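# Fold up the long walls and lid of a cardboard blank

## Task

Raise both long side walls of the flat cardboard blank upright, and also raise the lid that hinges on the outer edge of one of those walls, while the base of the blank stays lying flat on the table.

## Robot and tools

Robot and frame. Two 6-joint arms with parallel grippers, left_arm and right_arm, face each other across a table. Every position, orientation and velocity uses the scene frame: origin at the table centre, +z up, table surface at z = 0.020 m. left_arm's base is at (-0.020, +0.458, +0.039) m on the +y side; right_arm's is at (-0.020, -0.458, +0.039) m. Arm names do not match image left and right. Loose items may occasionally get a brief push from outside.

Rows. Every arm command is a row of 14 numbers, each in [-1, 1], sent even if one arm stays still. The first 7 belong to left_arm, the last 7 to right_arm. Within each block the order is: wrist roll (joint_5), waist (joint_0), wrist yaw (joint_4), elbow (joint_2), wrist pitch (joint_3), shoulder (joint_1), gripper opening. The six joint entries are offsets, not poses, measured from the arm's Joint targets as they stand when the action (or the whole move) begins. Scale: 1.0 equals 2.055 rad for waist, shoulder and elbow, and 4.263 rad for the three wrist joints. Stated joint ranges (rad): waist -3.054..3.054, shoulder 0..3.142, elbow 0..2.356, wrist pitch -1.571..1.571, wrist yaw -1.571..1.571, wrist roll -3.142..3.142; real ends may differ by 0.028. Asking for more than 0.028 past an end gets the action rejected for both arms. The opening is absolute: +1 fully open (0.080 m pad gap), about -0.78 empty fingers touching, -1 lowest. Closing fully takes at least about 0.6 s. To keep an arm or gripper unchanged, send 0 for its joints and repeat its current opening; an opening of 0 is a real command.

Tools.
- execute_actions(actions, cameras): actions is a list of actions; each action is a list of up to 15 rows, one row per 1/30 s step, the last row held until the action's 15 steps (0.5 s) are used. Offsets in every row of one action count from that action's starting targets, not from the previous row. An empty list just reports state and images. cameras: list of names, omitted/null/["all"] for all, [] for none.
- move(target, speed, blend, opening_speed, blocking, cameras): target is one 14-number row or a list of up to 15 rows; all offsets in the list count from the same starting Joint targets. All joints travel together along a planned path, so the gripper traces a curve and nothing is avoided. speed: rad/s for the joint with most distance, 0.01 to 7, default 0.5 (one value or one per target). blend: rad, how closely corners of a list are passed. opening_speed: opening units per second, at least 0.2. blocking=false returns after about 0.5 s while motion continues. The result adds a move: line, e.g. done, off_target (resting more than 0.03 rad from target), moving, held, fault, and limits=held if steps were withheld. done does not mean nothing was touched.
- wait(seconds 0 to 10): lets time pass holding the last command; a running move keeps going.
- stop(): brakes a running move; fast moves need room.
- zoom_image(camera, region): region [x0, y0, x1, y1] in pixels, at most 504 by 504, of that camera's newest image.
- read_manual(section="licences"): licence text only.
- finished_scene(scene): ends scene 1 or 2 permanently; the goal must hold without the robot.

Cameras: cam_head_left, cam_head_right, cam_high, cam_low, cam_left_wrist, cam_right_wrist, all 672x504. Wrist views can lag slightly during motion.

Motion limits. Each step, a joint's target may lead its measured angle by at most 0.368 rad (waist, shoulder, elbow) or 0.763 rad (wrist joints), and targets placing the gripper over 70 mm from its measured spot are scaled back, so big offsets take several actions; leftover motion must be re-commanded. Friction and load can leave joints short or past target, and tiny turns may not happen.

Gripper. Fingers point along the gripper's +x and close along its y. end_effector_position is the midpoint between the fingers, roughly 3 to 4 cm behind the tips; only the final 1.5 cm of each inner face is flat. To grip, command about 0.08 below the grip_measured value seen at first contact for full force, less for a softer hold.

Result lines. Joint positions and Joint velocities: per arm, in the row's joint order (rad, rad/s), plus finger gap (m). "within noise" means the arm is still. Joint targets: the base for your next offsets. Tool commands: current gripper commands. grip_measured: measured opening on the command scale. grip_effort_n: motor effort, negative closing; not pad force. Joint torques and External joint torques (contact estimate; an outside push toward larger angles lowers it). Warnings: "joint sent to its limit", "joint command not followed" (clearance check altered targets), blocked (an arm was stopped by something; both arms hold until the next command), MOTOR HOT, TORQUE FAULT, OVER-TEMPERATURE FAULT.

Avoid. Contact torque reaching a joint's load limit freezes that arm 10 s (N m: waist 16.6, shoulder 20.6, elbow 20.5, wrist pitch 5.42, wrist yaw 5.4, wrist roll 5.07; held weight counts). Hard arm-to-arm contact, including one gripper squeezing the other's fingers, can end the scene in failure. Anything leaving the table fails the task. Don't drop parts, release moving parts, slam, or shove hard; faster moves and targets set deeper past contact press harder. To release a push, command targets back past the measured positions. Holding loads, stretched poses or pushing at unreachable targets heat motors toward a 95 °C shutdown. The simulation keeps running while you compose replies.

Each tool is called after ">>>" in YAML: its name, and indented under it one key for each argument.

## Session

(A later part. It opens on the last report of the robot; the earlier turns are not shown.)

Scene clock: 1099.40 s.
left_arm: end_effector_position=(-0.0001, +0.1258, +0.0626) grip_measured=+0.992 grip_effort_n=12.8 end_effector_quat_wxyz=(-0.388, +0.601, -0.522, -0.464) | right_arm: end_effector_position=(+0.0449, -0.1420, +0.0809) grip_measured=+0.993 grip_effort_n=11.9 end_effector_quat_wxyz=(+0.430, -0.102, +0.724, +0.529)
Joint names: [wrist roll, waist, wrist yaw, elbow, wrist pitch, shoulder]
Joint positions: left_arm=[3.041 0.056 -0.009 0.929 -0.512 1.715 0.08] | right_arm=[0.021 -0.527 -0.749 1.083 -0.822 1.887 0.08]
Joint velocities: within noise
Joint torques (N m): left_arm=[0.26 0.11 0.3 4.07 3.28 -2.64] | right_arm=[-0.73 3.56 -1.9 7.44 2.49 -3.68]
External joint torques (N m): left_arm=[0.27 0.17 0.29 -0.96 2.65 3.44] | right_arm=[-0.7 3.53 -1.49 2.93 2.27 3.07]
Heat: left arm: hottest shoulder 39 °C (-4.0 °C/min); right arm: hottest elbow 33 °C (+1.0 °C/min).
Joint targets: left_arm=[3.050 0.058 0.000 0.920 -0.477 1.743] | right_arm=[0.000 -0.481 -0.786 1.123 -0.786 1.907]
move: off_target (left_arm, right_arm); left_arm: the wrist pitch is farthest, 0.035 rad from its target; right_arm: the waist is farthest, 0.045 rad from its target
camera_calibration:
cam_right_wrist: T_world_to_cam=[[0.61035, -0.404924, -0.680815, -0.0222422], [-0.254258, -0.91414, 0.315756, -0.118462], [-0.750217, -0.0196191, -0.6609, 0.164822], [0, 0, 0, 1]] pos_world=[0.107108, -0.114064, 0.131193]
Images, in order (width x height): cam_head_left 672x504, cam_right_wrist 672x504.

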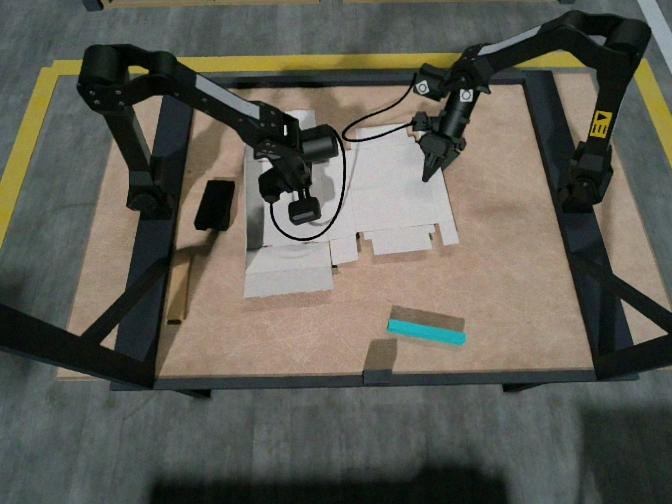

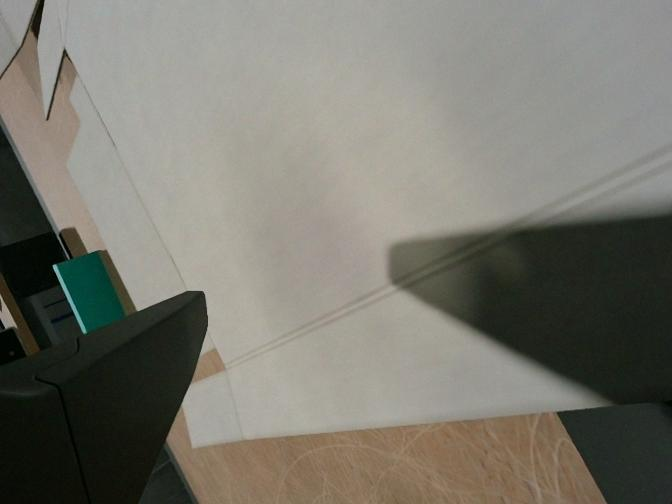

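>>> move:
  target:
    - [0,0,0,0,0,0,1,0,-0.0097,0,0.1184,-0.0795,-0.0461,1]
  speed: 0.2
  cameras: ["cam_right_wrist","cam_head_left"]

>>> move:
  target:
    - [0,0,0,0,0,0,1,0,0.0187,0,0.1501,-0.0498,0.0467,1]
  speed: 0.2
  cameras: ["cam_right_wrist","cam_head_left","cam_low"]

Scene clock: 1118.87 s.
left_arm: end_effector_position=(+0.0003, +0.1259, +0.0628) grip_measured=+0.992 grip_effort_n=12.8 end_effector_quat_wxyz=(-0.387, +0.603, -0.521, -0.463) | right_arm: end_effector_position=(+0.0490, -0.1262, +0.1624) grip_measured=+0.994 grip_effort_n=8.6 end_effector_quat_wxyz=(+0.424, -0.100, +0.721, +0.539)
Joint names: [wrist roll, waist, wrist yaw, elbow, wrist pitch, shoulder]
Joint positions: left_arm=[3.04 0.056 -0.012 0.927 -0.51 1.714 0.08] | right_arm=[0.015 -0.518 -0.766 1.342 -1.14 1.822 0.08]
Joint velocities: within noise
Joint torques (N m): left_arm=[0.35 -0.16 0.33 4.21 3.22 -2.35] | right_arm=[-0.52 1.35 -1.21 6.54 1.12 -7.04]
External joint torques (N m): left_arm=[0.35 -0.17 0.33 -0.81 2.58 3.71] | right_arm=[-0.49 1.39 -0.8 1.37 0.87 -0.09]
Heat: left arm: hottest wrist pitch 44 °C (+7.0 °C/min); right arm: hottest wrist pitch 39 °C (+5.0 °C/min).
Joint targets: left_arm=[3.050 0.058 0.000 0.921 -0.477 1.743] | right_arm=[0.001 -0.501 -0.786 1.366 -1.125 1.813]
move: off_target (left_arm); left_arm: the wrist pitch is farthest, 0.033 rad from its target
camera_calibration:
cam_right_wrist: T_world_to_cam=[[0.608002, -0.385407, -0.694115, 0.041945], [-0.240569, -0.922601, 0.301551, -0.128086], [-0.756611, -0.0163617, -0.65366, 0.221575], [0, 0, 0, 1]] pos_world=[0.11133, -0.098381, 0.212574]
Images, in order (width x height): cam_head_left 672x504, cam_right_wrist 672x504.

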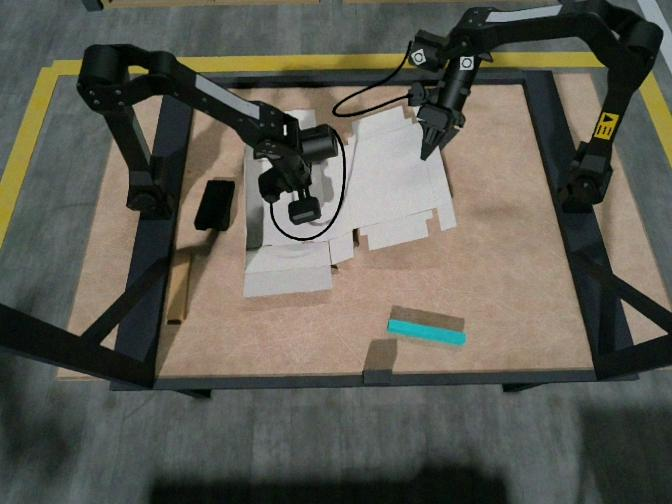

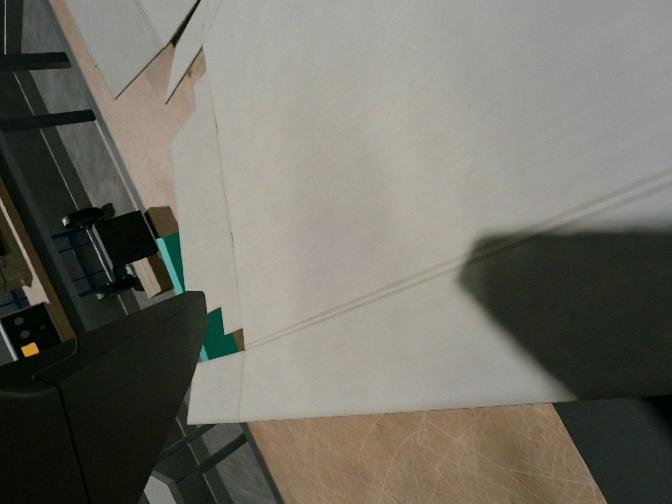

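Scene clock: 1120.83 s.
left_arm: end_effector_position=(+0.0006, +0.1238, +0.0631) grip_measured=+0.992 grip_effort_n=12.8 end_effector_quat_wxyz=(-0.385, +0.605, -0.524, -0.460) | right_arm: end_effector_position=(+0.0501, -0.0947, +0.2204) grip_measured=+0.994 grip_effort_n=7.7 end_effector_quat_wxyz=(+0.422, -0.110, +0.703, +0.562)
Joint names: [wrist roll, waist, wrist yaw, elbow, wrist pitch, shoulder]
Joint positions: left_arm=[3.042 0.056 -0.013 0.927 -0.499 1.715 0.08] | right_arm=[0.012 -0.479 -0.772 1.66 -1.345 1.89 0.08]
Joint velocities: within noise
Joint torques (N m): left_arm=[0.23 0.14 0.42 4.39 2.48 -2.66] | right_arm=[-0.41 1.18 -0.99 5.73 0.75 -4.81]
External joint torques (N m): left_arm=[0.23 0.13 0.42 -0.68 1.82 3.48] | right_arm=[-0.38 1.23 -0.58 0.36 0.44 2.82]
Heat: left arm: hottest wrist pitch 45 °C (+8.0 °C/min); right arm: hottest wrist pitch 39 °C (+6.0 °C/min).
Joint targets: left_arm=[3.050 0.058 0.000 0.921 -0.477 1.744] | right_arm=[0.000 -0.463 -0.786 1.675 -1.337 1.908]
move: done
camera_calibration:
cam_right_wrist: T_world_to_cam=[[0.635377, -0.328122, -0.699022, 0.0987579], [-0.206278, -0.944457, 0.255833, -0.109944], [-0.74414, -0.0183574, -0.667771, 0.263163], [0, 0, 0, 1]] pos_world=[0.110403, -0.0666017, 0.272894]
Images, in order (width x height): cam_head_left 672x504, cam_low 672x504, cam_right_wrist 672x504.

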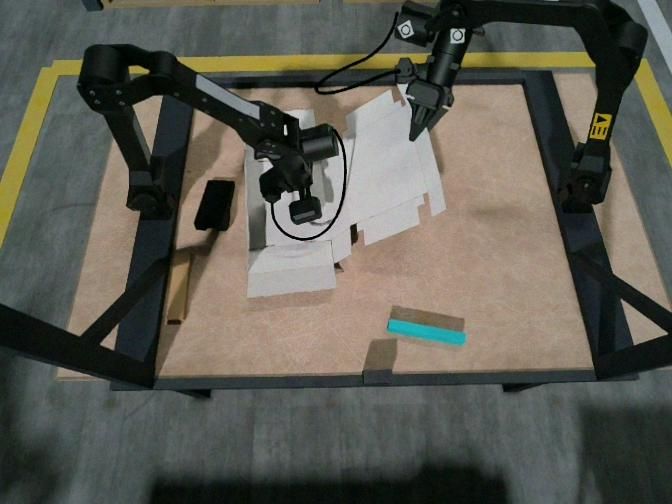

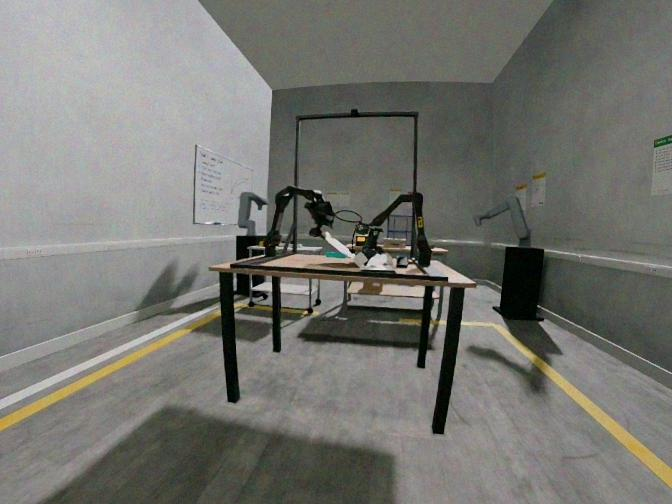

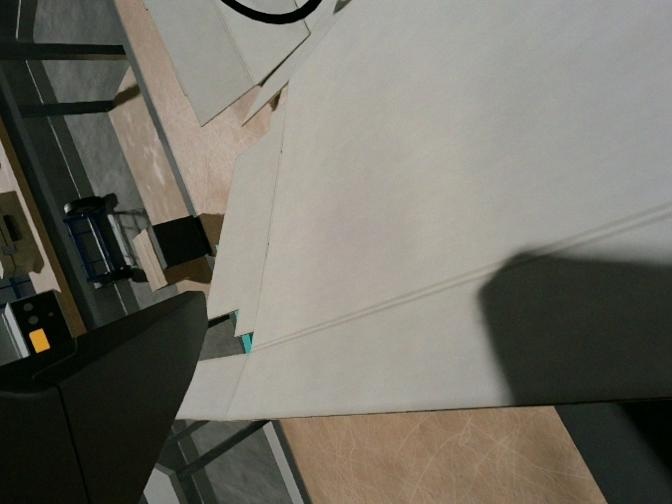

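>>> move:
  target:
    - [0,0,0,0,0,0,1,0,0.0146,0,0.1336,-0.0359,0.0592,1]
    - [0,0,0,0,0,0,1,0,0.0265,0,0.278,-0.054,0.1307,1]
  speed: 0.25
  cameras: ["cam_right_wrist","cam_head_left","cam_low","cam_left_wrist"]

>>> zoom_image:
  camera: "cam_low"
  region: [250, 180, 450, 290]

Scene clock: 1126.17 s.
left_arm: end_effector_position=(+0.0008, +0.1201, +0.0632) grip_measured=+0.992 grip_effort_n=12.8 end_effector_quat_wxyz=(-0.383, +0.607, -0.528, -0.454) | right_arm: end_effector_position=(+0.0522, -0.0292, +0.2624) grip_measured=+0.994 grip_effort_n=8.6 end_effector_quat_wxyz=(+0.415, -0.127, +0.671, +0.601)
Joint names: [wrist roll, waist, wrist yaw, elbow, wrist pitch, shoulder]
Joint positions: left_arm=[3.048 0.056 -0.013 0.927 -0.481 1.718 0.08] | right_arm=[0.007 -0.413 -0.779 2.23 -1.563 2.166 0.08]
Joint velocities: within noise
Joint torques (N m): left_arm=[0.07 -0.07 0.39 4.26 1.25 -2.82] | right_arm=[-0.23 0.16 -0.71 5.92 0.2 -7.08]
External joint torques (N m): left_arm=[0.07 -0.04 0.39 -0.83 0.55 3.32] | right_arm=[-0.2 0.18 -0.28 0.63 -0.22 2.31]
Heat: left arm: hottest wrist pitch 47 °C (+10.1 °C/min); right arm: hottest wrist pitch 38 °C (+5.1 °C/min).
Joint targets: left_arm=[3.050 0.058 0.000 0.921 -0.477 1.743] | right_arm=[0.000 -0.409 -0.786 2.246 -1.564 2.177]
joint sent to its limit (right arm) — the wrist pitch, lower limit.
move: done
camera_calibration:
cam_left_wrist: T_world_to_cam=[[0.990425, 0.137902, -0.0064168, -0.00950738], [0.111856, -0.774385, 0.622749, 0.0768976], [0.0809093, -0.617504, -0.782395, 0.200375], [0, 0, 0, 1]] pos_world=[-0.0153973, 0.184592, 0.108824]
cam_right_wrist: T_world_to_cam=[[0.674498, -0.22965, -0.701651, 0.149827], [-0.145144, -0.97309, 0.178965, -0.0422203], [-0.723869, -0.0188709, -0.68968, 0.298602], [0, 0, 0, 1]] pos_world=[0.108962, -0.0010415, 0.318622]
Images, in order (width x height): cam_head_left 672x504, cam_low 672x504, cam_left_wrist 672x504, cam_right_wrist 672x504.

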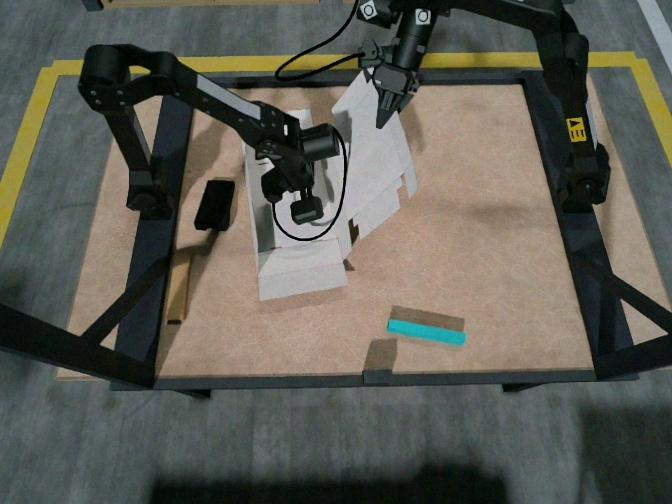

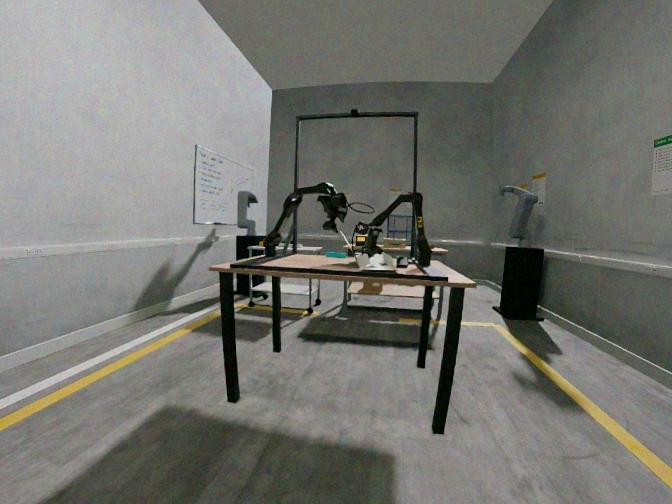

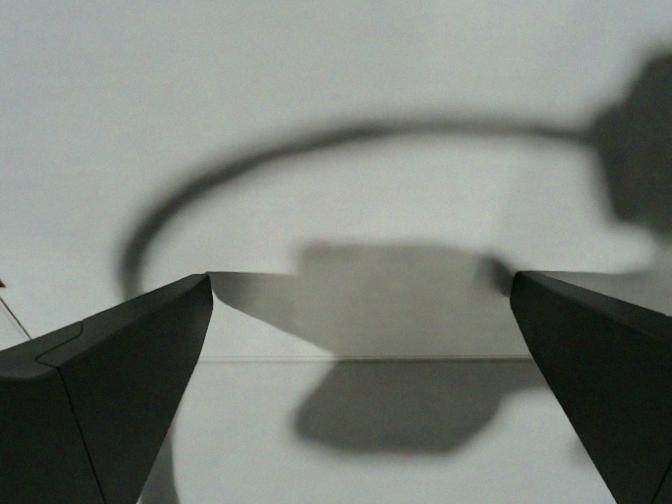

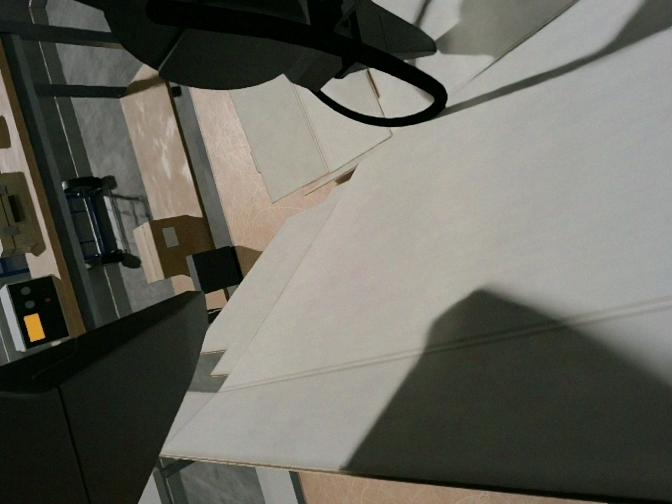

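Scaled by 2.520 from the camera's 672x504 image, which has a finer 960x720 frame.

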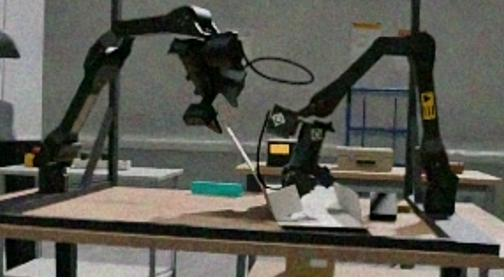

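>>> execute_actions:
  actions: []

Scene clock: 1138.20 s.
left_arm: end_effector_position=(+0.0008, +0.1201, +0.0632) grip_measured=+0.992 grip_effort_n=12.8 end_effector_quat_wxyz=(-0.383, +0.607, -0.528, -0.454) | right_arm: end_effector_position=(+0.0522, -0.0292, +0.2624) grip_measured=+0.994 grip_effort_n=9.1 end_effector_quat_wxyz=(+0.415, -0.127, +0.671, +0.601)
Joint names: [wrist roll, waist, wrist yaw, elbow, wrist pitch, shoulder]
Joint positions: left_arm=[3.048 0.056 -0.013 0.927 -0.481 1.718 0.08] | right_arm=[0.007 -0.413 -0.779 2.23 -1.563 2.166 0.08]
Joint velocities: within noise
Joint torques (N m): left_arm=[0.03 0.19 0.43 4.25 1.26 -2.94] | right_arm=[-0.24 0.26 -0.71 5.85 0.21 -7.07]
External joint torques (N m): left_arm=[0.03 0.23 0.43 -0.88 0.56 3.24] | right_arm=[-0.2 0.31 -0.29 0.59 -0.22 2.24]
Heat: left arm: hottest wrist pitch 45 °C (+8.1 °C/min); right arm: hottest elbow 37 °C (+5.1 °C/min).
Joint targets: left_arm=[3.050 0.058 0.000 0.921 -0.477 1.743] | right_arm=[0.000 -0.409 -0.786 2.246 -1.564 2.177]
Tool commands: left_gripper/opening=+1.0 right_gripper/opening=+1.0
camera_calibration:
cam_left_wrist: T_world_to_cam=[[0.990425, 0.137902, -0.0064168, -0.00950738], [0.111856, -0.774385, 0.622749, 0.0768976], [0.0809093, -0.617504, -0.782395, 0.200375], [0, 0, 0, 1]] pos_world=[-0.0153973, 0.184592, 0.108824]
cam_right_wrist: T_world_to_cam=[[0.674498, -0.22965, -0.701651, 0.149827], [-0.145144, -0.97309, 0.178965, -0.0422203], [-0.723869, -0.0188709, -0.68968, 0.298602], [0, 0, 0, 1]] pos_world=[0.108962, -0.0010415, 0.318622]

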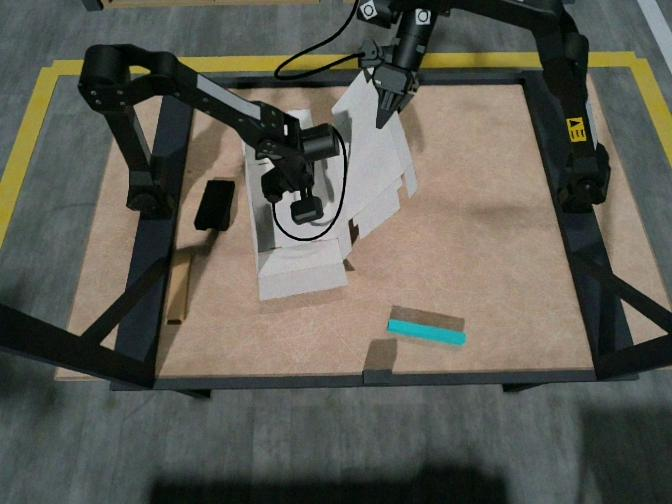

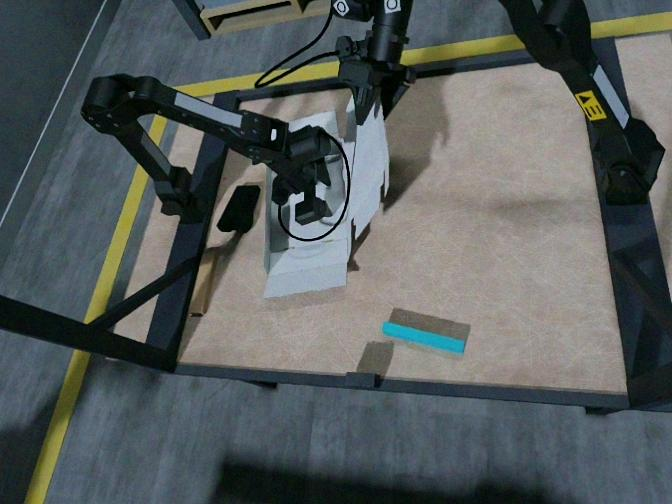

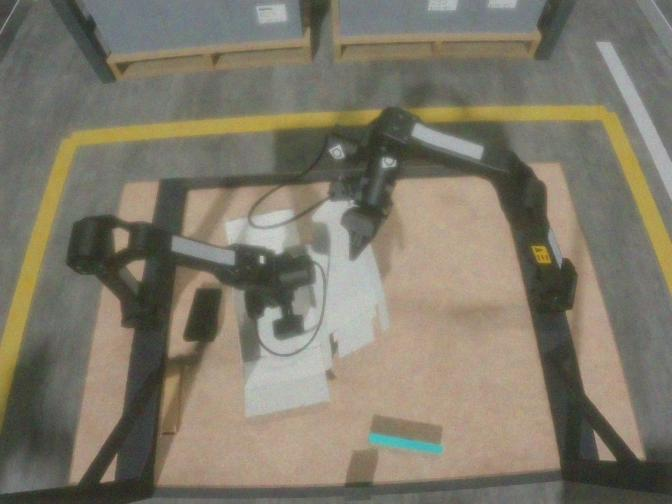

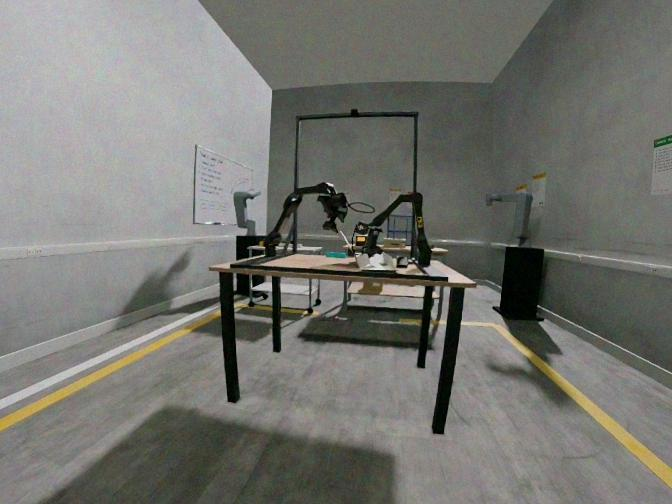

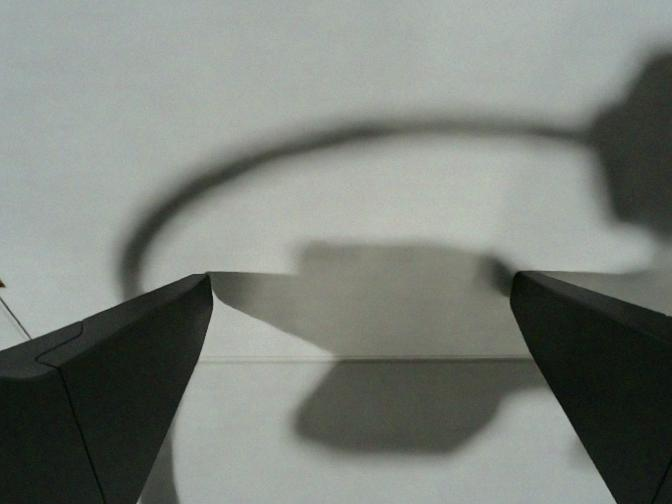

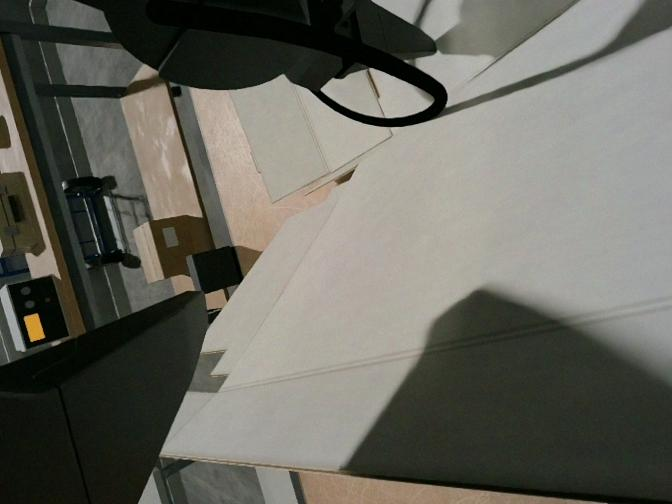

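>>> move:
  target: [0,0,0,0,0,0,1,0,-0.047,0,-0.403,0.096,-0.167,1]
  speed: 0.5
  cameras: ["cam_head_right","cam_low","cam_right_wrist"]

Scene clock: 1163.53 s.
left_arm: end_effector_position=(+0.0010, +0.1194, +0.0632) grip_measured=+0.992 grip_effort_n=12.8 end_effector_quat_wxyz=(-0.382, +0.607, -0.529, -0.453) | right_arm: end_effector_position=(+0.0504, -0.1090, +0.1756) grip_measured=+0.994 grip_effort_n=8.6 end_effector_quat_wxyz=(+0.423, -0.101, +0.704, +0.561)
Joint names: [wrist roll, waist, wrist yaw, elbow, wrist pitch, shoulder]
Joint positions: left_arm=[3.049 0.056 -0.013 0.927 -0.477 1.719 0.08] | right_arm=[0.003 -0.502 -0.782 1.427 -1.156 1.851 0.08]
Joint velocities: within noise
Joint torques (N m): left_arm=[0.02 0.08 0.43 4.42 0.99 -2.82] | right_arm=[-0.12 -0.26 -0.59 3.28 0.28 -8.13]
External joint torques (N m): left_arm=[0.03 0.1 0.43 -0.75 0.26 3.36] | right_arm=[-0.09 -0.31 -0.16 -2 -0.02 -0.89]
Heat: left arm: hottest wrist pitch 42 °C (+3.0 °C/min); right arm: hottest shoulder 38 °C (+7.1 °C/min).
Joint targets: left_arm=[3.050 0.058 0.000 0.921 -0.477 1.743] | right_arm=[0.000 -0.505 -0.786 1.418 -1.155 1.834]
move: done
camera_calibration:
cam_right_wrist: T_world_to_cam=[[0.623316, -0.335418, -0.706379, 0.06367], [-0.220089, -0.942067, 0.253123, -0.11054], [-0.750358, -0.00230967, -0.661027, 0.234064], [0, 0, 0, 1]] pos_world=[0.111617, -0.0822391, 0.227678]
Images, in order (width x height): cam_head_right 672x504, cam_low 672x504, cam_right_wrist 672x504.

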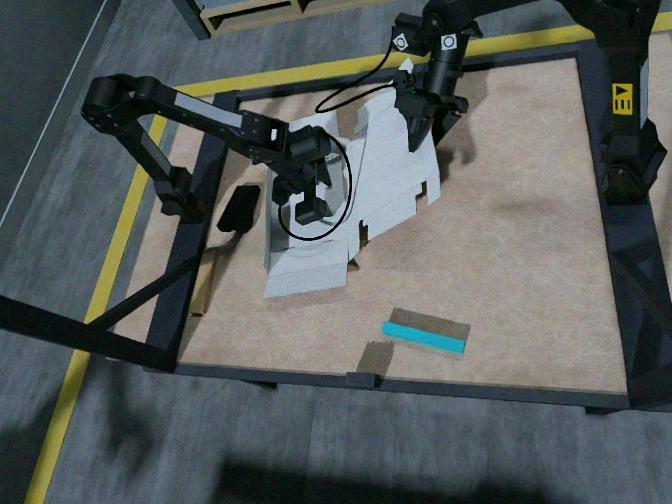

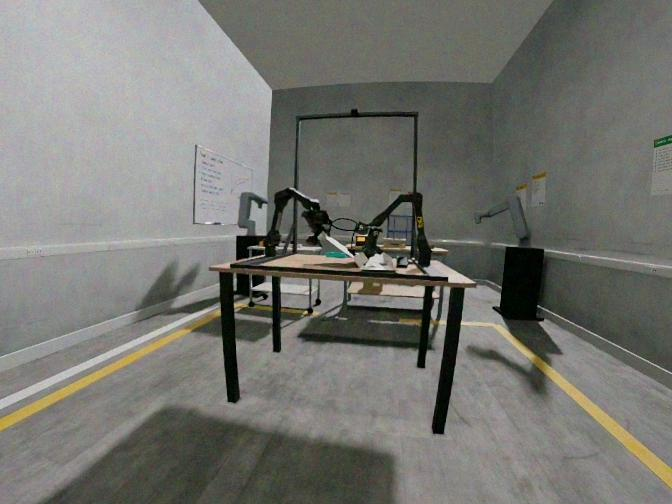

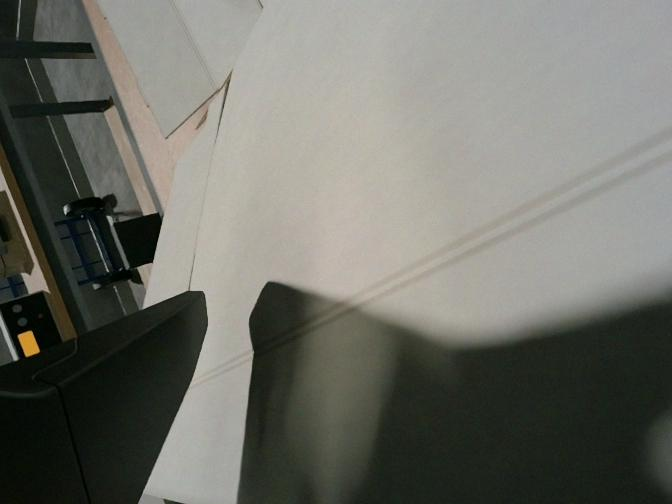

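>>> move:
  target:
    - [0,0,0,0,0,0,1,0,0,0,-0.05,0.024,0,1]
    - [0,0,0,0,0,0,1,0,-0.24,0,-0.073,0.035,0,1]
  speed: 0.6
  cameras: ["cam_head_right","cam_low","cam_right_wrist"]

Scene clock: 1170.07 s.
left_arm: end_effector_position=(+0.0012, +0.1183, +0.0632) grip_measured=+0.992 grip_effort_n=12.8 end_effector_quat_wxyz=(-0.381, +0.608, -0.530, -0.452) | right_arm: end_effector_position=(+0.1988, -0.1902, +0.1408) grip_measured=+0.994 grip_effort_n=8.6 end_effector_quat_wxyz=(+0.549, +0.075, +0.706, +0.441)
Joint names: [wrist roll, waist, wrist yaw, elbow, wrist pitch, shoulder]
Joint positions: left_arm=[3.05 0.057 -0.013 0.928 -0.472 1.721 0.08] | right_arm=[0.003 -0.998 -0.783 1.274 -1.008 1.844 0.08]
Joint velocities: within noise
Joint torques (N m): left_arm=[0.05 -0.01 0.41 4.39 0.7 -3.24] | right_arm=[-0.11 0.08 -0.59 3.41 0.35 -7.23]
External joint torques (N m): left_arm=[0.05 -0.01 0.41 -0.72 -0.01 2.92] | right_arm=[-0.08 -0.04 -0.15 -1.71 0.05 -0.16]
Heat: left arm: hottest wrist pitch 41 °C (+0.0 °C/min); right arm: hottest shoulder 39 °C (+8.1 °C/min).
Joint targets: left_arm=[3.050 0.058 0.000 0.920 -0.477 1.743] | right_arm=[0.000 -0.998 -0.786 1.268 -1.006 1.834]
move: done
camera_calibration:
cam_right_wrist: T_world_to_cam=[[0.390576, -0.590017, -0.706634, -0.0827909], [-0.642321, -0.724538, 0.249937, -0.0198119], [-0.65945, 0.356266, -0.661967, 0.372421], [0, 0, 0, 1]] pos_world=[0.265204, -0.195884, 0.19298]
Images, in order (width x height): cam_head_right 672x504, cam_low 672x504, cam_right_wrist 672x504.

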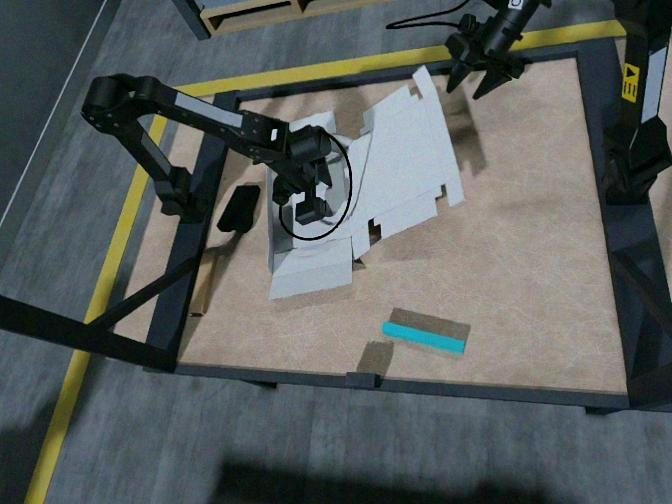

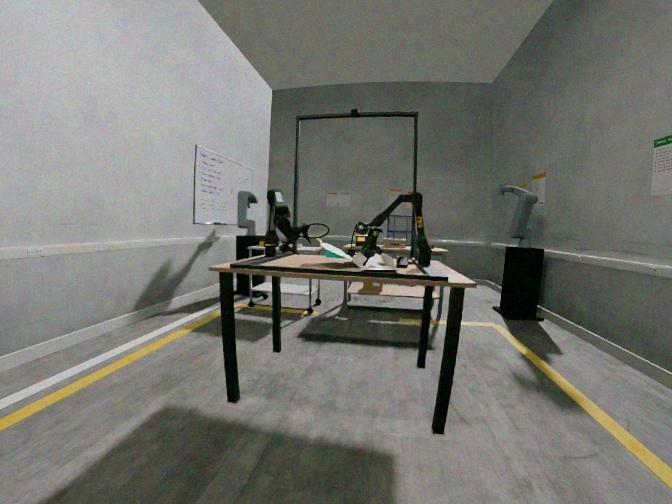

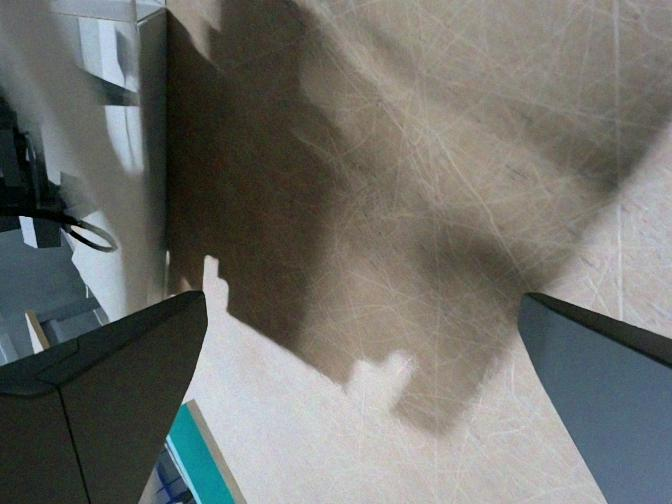

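>>> move:
  target:
    - [0,0,0,0.040,-0.036,-0.034,1,0,0,0,0,0,0,-0.78]
    - [0,0,0,-0.026,-0.0345,-0.097,1,-0.0727,-0.147,-0.078,-0.414,0.5545,0.142,-0.78]
    - [0,0,0,-0.068,0.004,-0.060,1,-0.0727,-0.147,-0.078,-0.414,0.5545,0.142,-0.78]
  speed: [0.3,0.8,0.2]

Scene clock: 1227.60 s.
left_arm: end_effector_position=(-0.0018, +0.1513, +0.0632) grip_measured=+0.992 grip_effort_n=12.8 end_effector_quat_wxyz=(-0.381, +0.605, -0.532, -0.454) | right_arm: end_effector_position=(+0.2442, -0.2431, +0.0726) grip_measured=-0.777 grip_effort_n=-16.0 end_effector_quat_wxyz=(+0.759, -0.047, +0.057, +0.647)
Joint names: [wrist roll, waist, wrist yaw, elbow, wrist pitch, shoulder]
Joint positions: left_arm=[3.051 0.057 -0.006 0.798 -0.463 1.603 0.08] | right_arm=[-0.306 -1.297 -1.115 0.421 1.355 2.117 0]
Joint velocities: within noise
Joint torques (N m): left_arm=[0.02 0.1 0.14 3.42 1.21 -2.98] | right_arm=[-0.1 -0.31 -0.36 0.84 1.3 -4.05]
External joint torques (N m): left_arm=[0.02 0.07 0.14 -1.64 0.51 2.3] | right_arm=[-0.1 -0.3 -0.17 -1.11 0.03 1.62]
Heat: left arm: hottest shoulder 37 °C (-1.0 °C/min); right arm: hottest shoulder 39 °C (+0.0 °C/min).
Joint targets: left_arm=[3.050 0.058 0.000 0.781 -0.460 1.620] | right_arm=[-0.310 -1.301 -1.118 0.417 1.358 2.126]
move: done
camera_calibration:
cam_left_wrist: T_world_to_cam=[[0.99095, 0.13363, -0.0127026, -0.0101727], [0.112125, -0.772004, 0.62565, 0.1007], [0.073799, -0.621413, -0.78, 0.220317], [0, 0, 0, 1]] pos_world=[-0.0174695, 0.216008, 0.108715]
cam_right_wrist: T_world_to_cam=[[0.987863, -0.154832, 0.0124297, -0.272275], [-0.0652864, -0.486484, -0.871247, -0.0135544], [0.140944, 0.859861, -0.490688, 0.290685], [0, 0, 0, 1]] pos_world=[0.227115, -0.2987, 0.134211]

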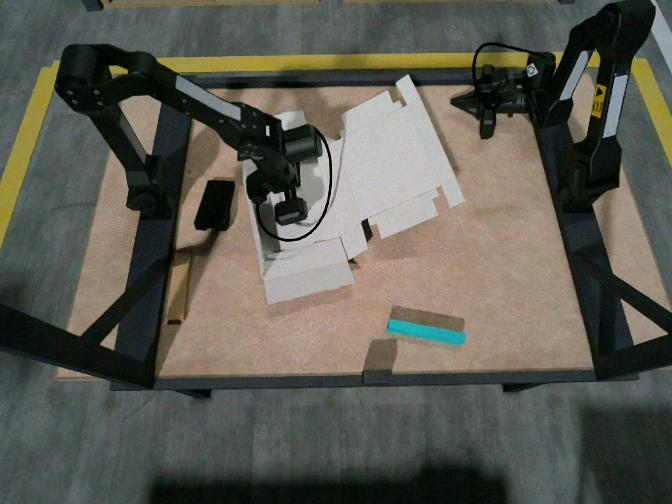

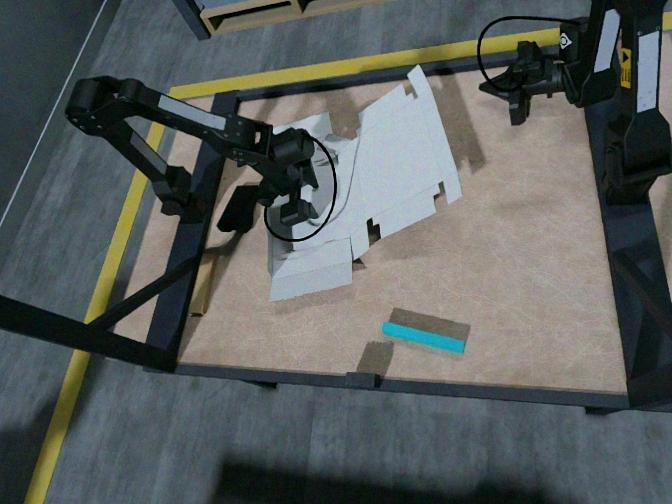

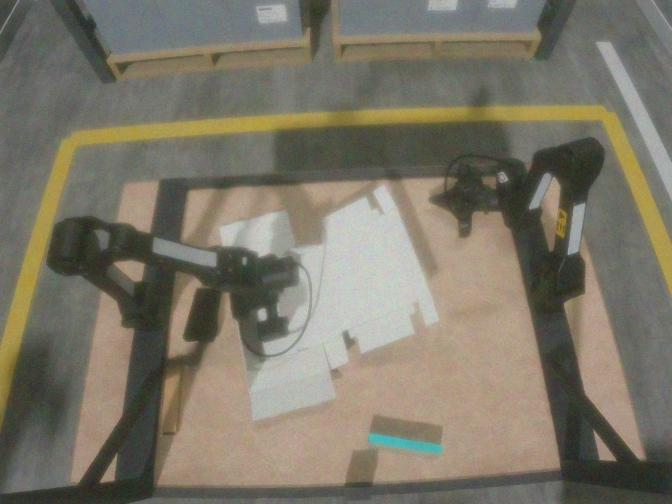

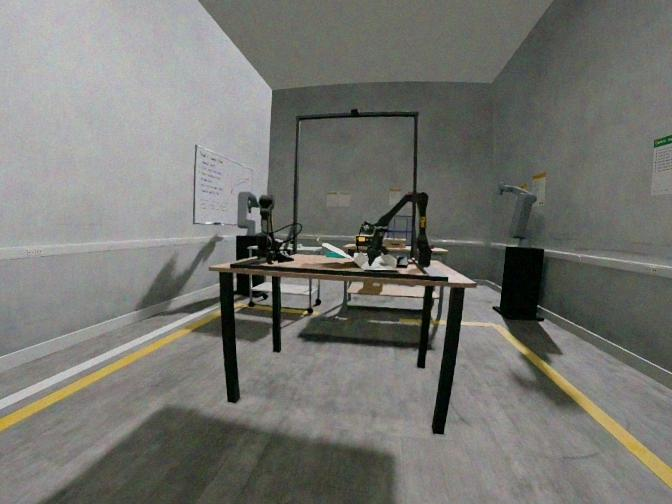

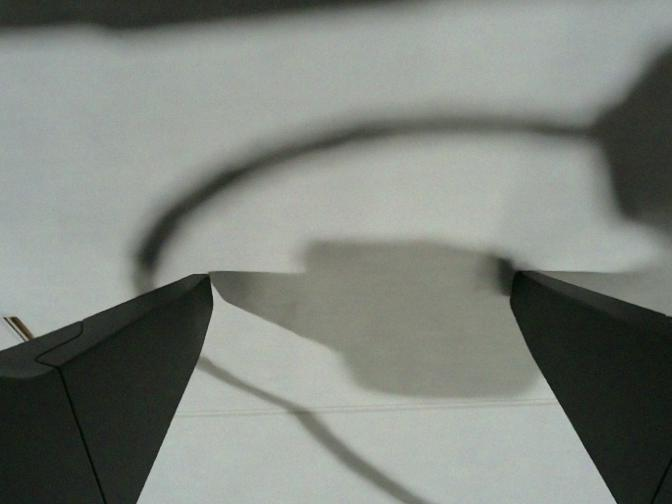

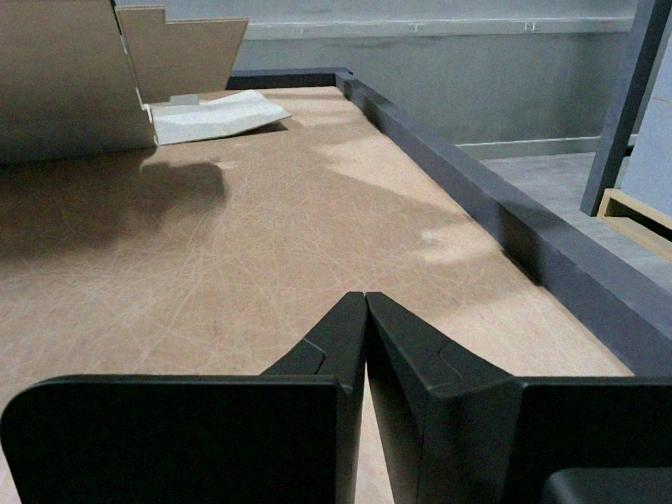

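>>> move:
  target:
    - [0,0,0,0,0,0,1,0,0.173,0,0,0,0,-0.78]
    - [0,0,0,0,0,0,1,0,0.3596,0.0894,-0.140,-0.0767,-0.227,-0.78]
  speed: 0.5
  cameras: ["cam_head_left","cam_head_right","cam_low","cam_right_wrist"]

Scene clock: 1240.63 s.
left_arm: end_effector_position=(-0.0018, +0.1513, +0.0632) grip_measured=+0.992 grip_effort_n=12.8 end_effector_quat_wxyz=(-0.381, +0.605, -0.532, -0.454) | right_arm: end_effector_position=(+0.0397, -0.1744, +0.0753) grip_measured=-0.777 grip_effort_n=-15.6 end_effector_quat_wxyz=(+0.610, -0.128, +0.133, +0.770)
Joint names: [wrist roll, waist, wrist yaw, elbow, wrist pitch, shoulder]
Joint positions: left_arm=[3.051 0.057 -0.006 0.798 -0.463 1.603 0.08] | right_arm=[-0.307 -0.565 -0.738 0.134 1.03 1.671 0]
Joint velocities: within noise
Joint torques (N m): left_arm=[-0.03 0.02 0.23 3.27 1.16 -3.12] | right_arm=[-0.08 0.35 -0.2 1.54 1.23 -4.27]
External joint torques (N m): left_arm=[-0.02 0.01 0.23 -1.82 0.46 2.17] | right_arm=[-0.08 0.32 0.01 -1.23 -0.14 -0.76]
Heat: left arm: hottest shoulder 37 °C (+0.0 °C/min); right arm: hottest shoulder 36 °C (-3.0 °C/min).
Joint targets: left_arm=[3.050 0.058 0.000 0.781 -0.460 1.620] | right_arm=[-0.310 -0.561 -0.737 0.129 1.031 1.659]
move: done
camera_calibration:
cam_right_wrist: T_world_to_cam=[[0.973287, 0.227164, -0.0332951, 0.0110213], [0.127934, -0.657026, -0.742933, -0.0381486], [-0.190643, 0.718827, -0.668538, 0.263703], [0, 0, 0, 1]] pos_world=[0.0444269, -0.217125, 0.14832]
Images, in order (width x height): cam_head_left 672x504, cam_head_right 672x504, cam_low 672x504, cam_right_wrist 672x504.

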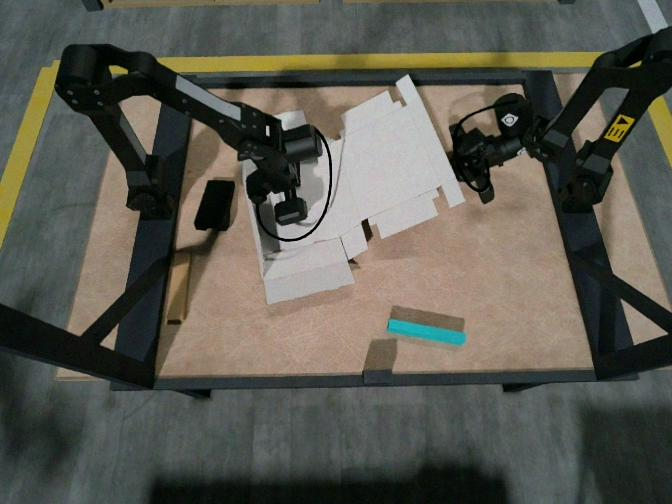

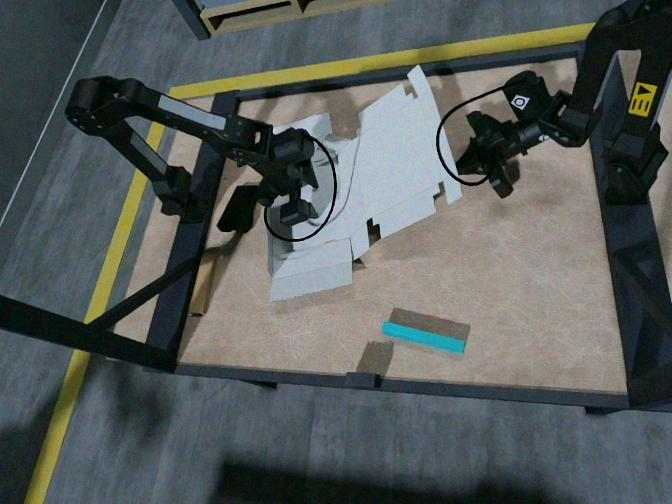

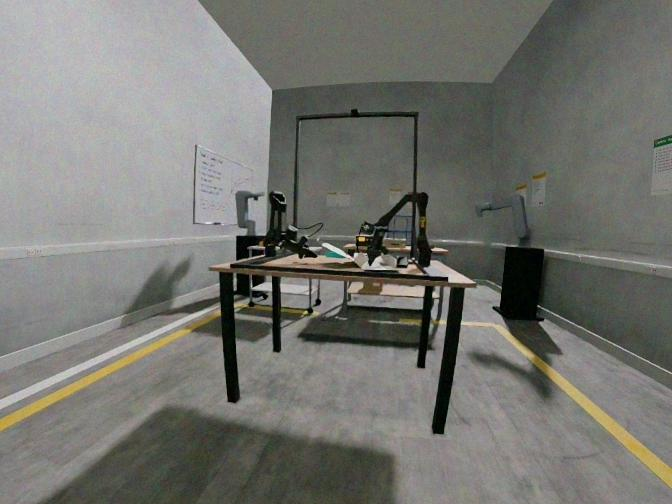

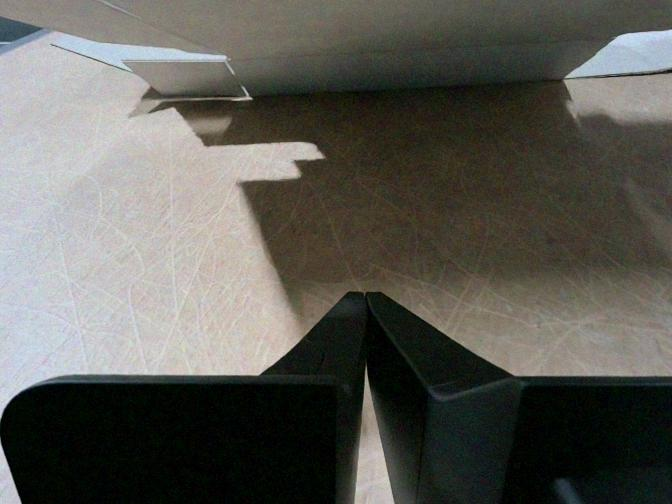

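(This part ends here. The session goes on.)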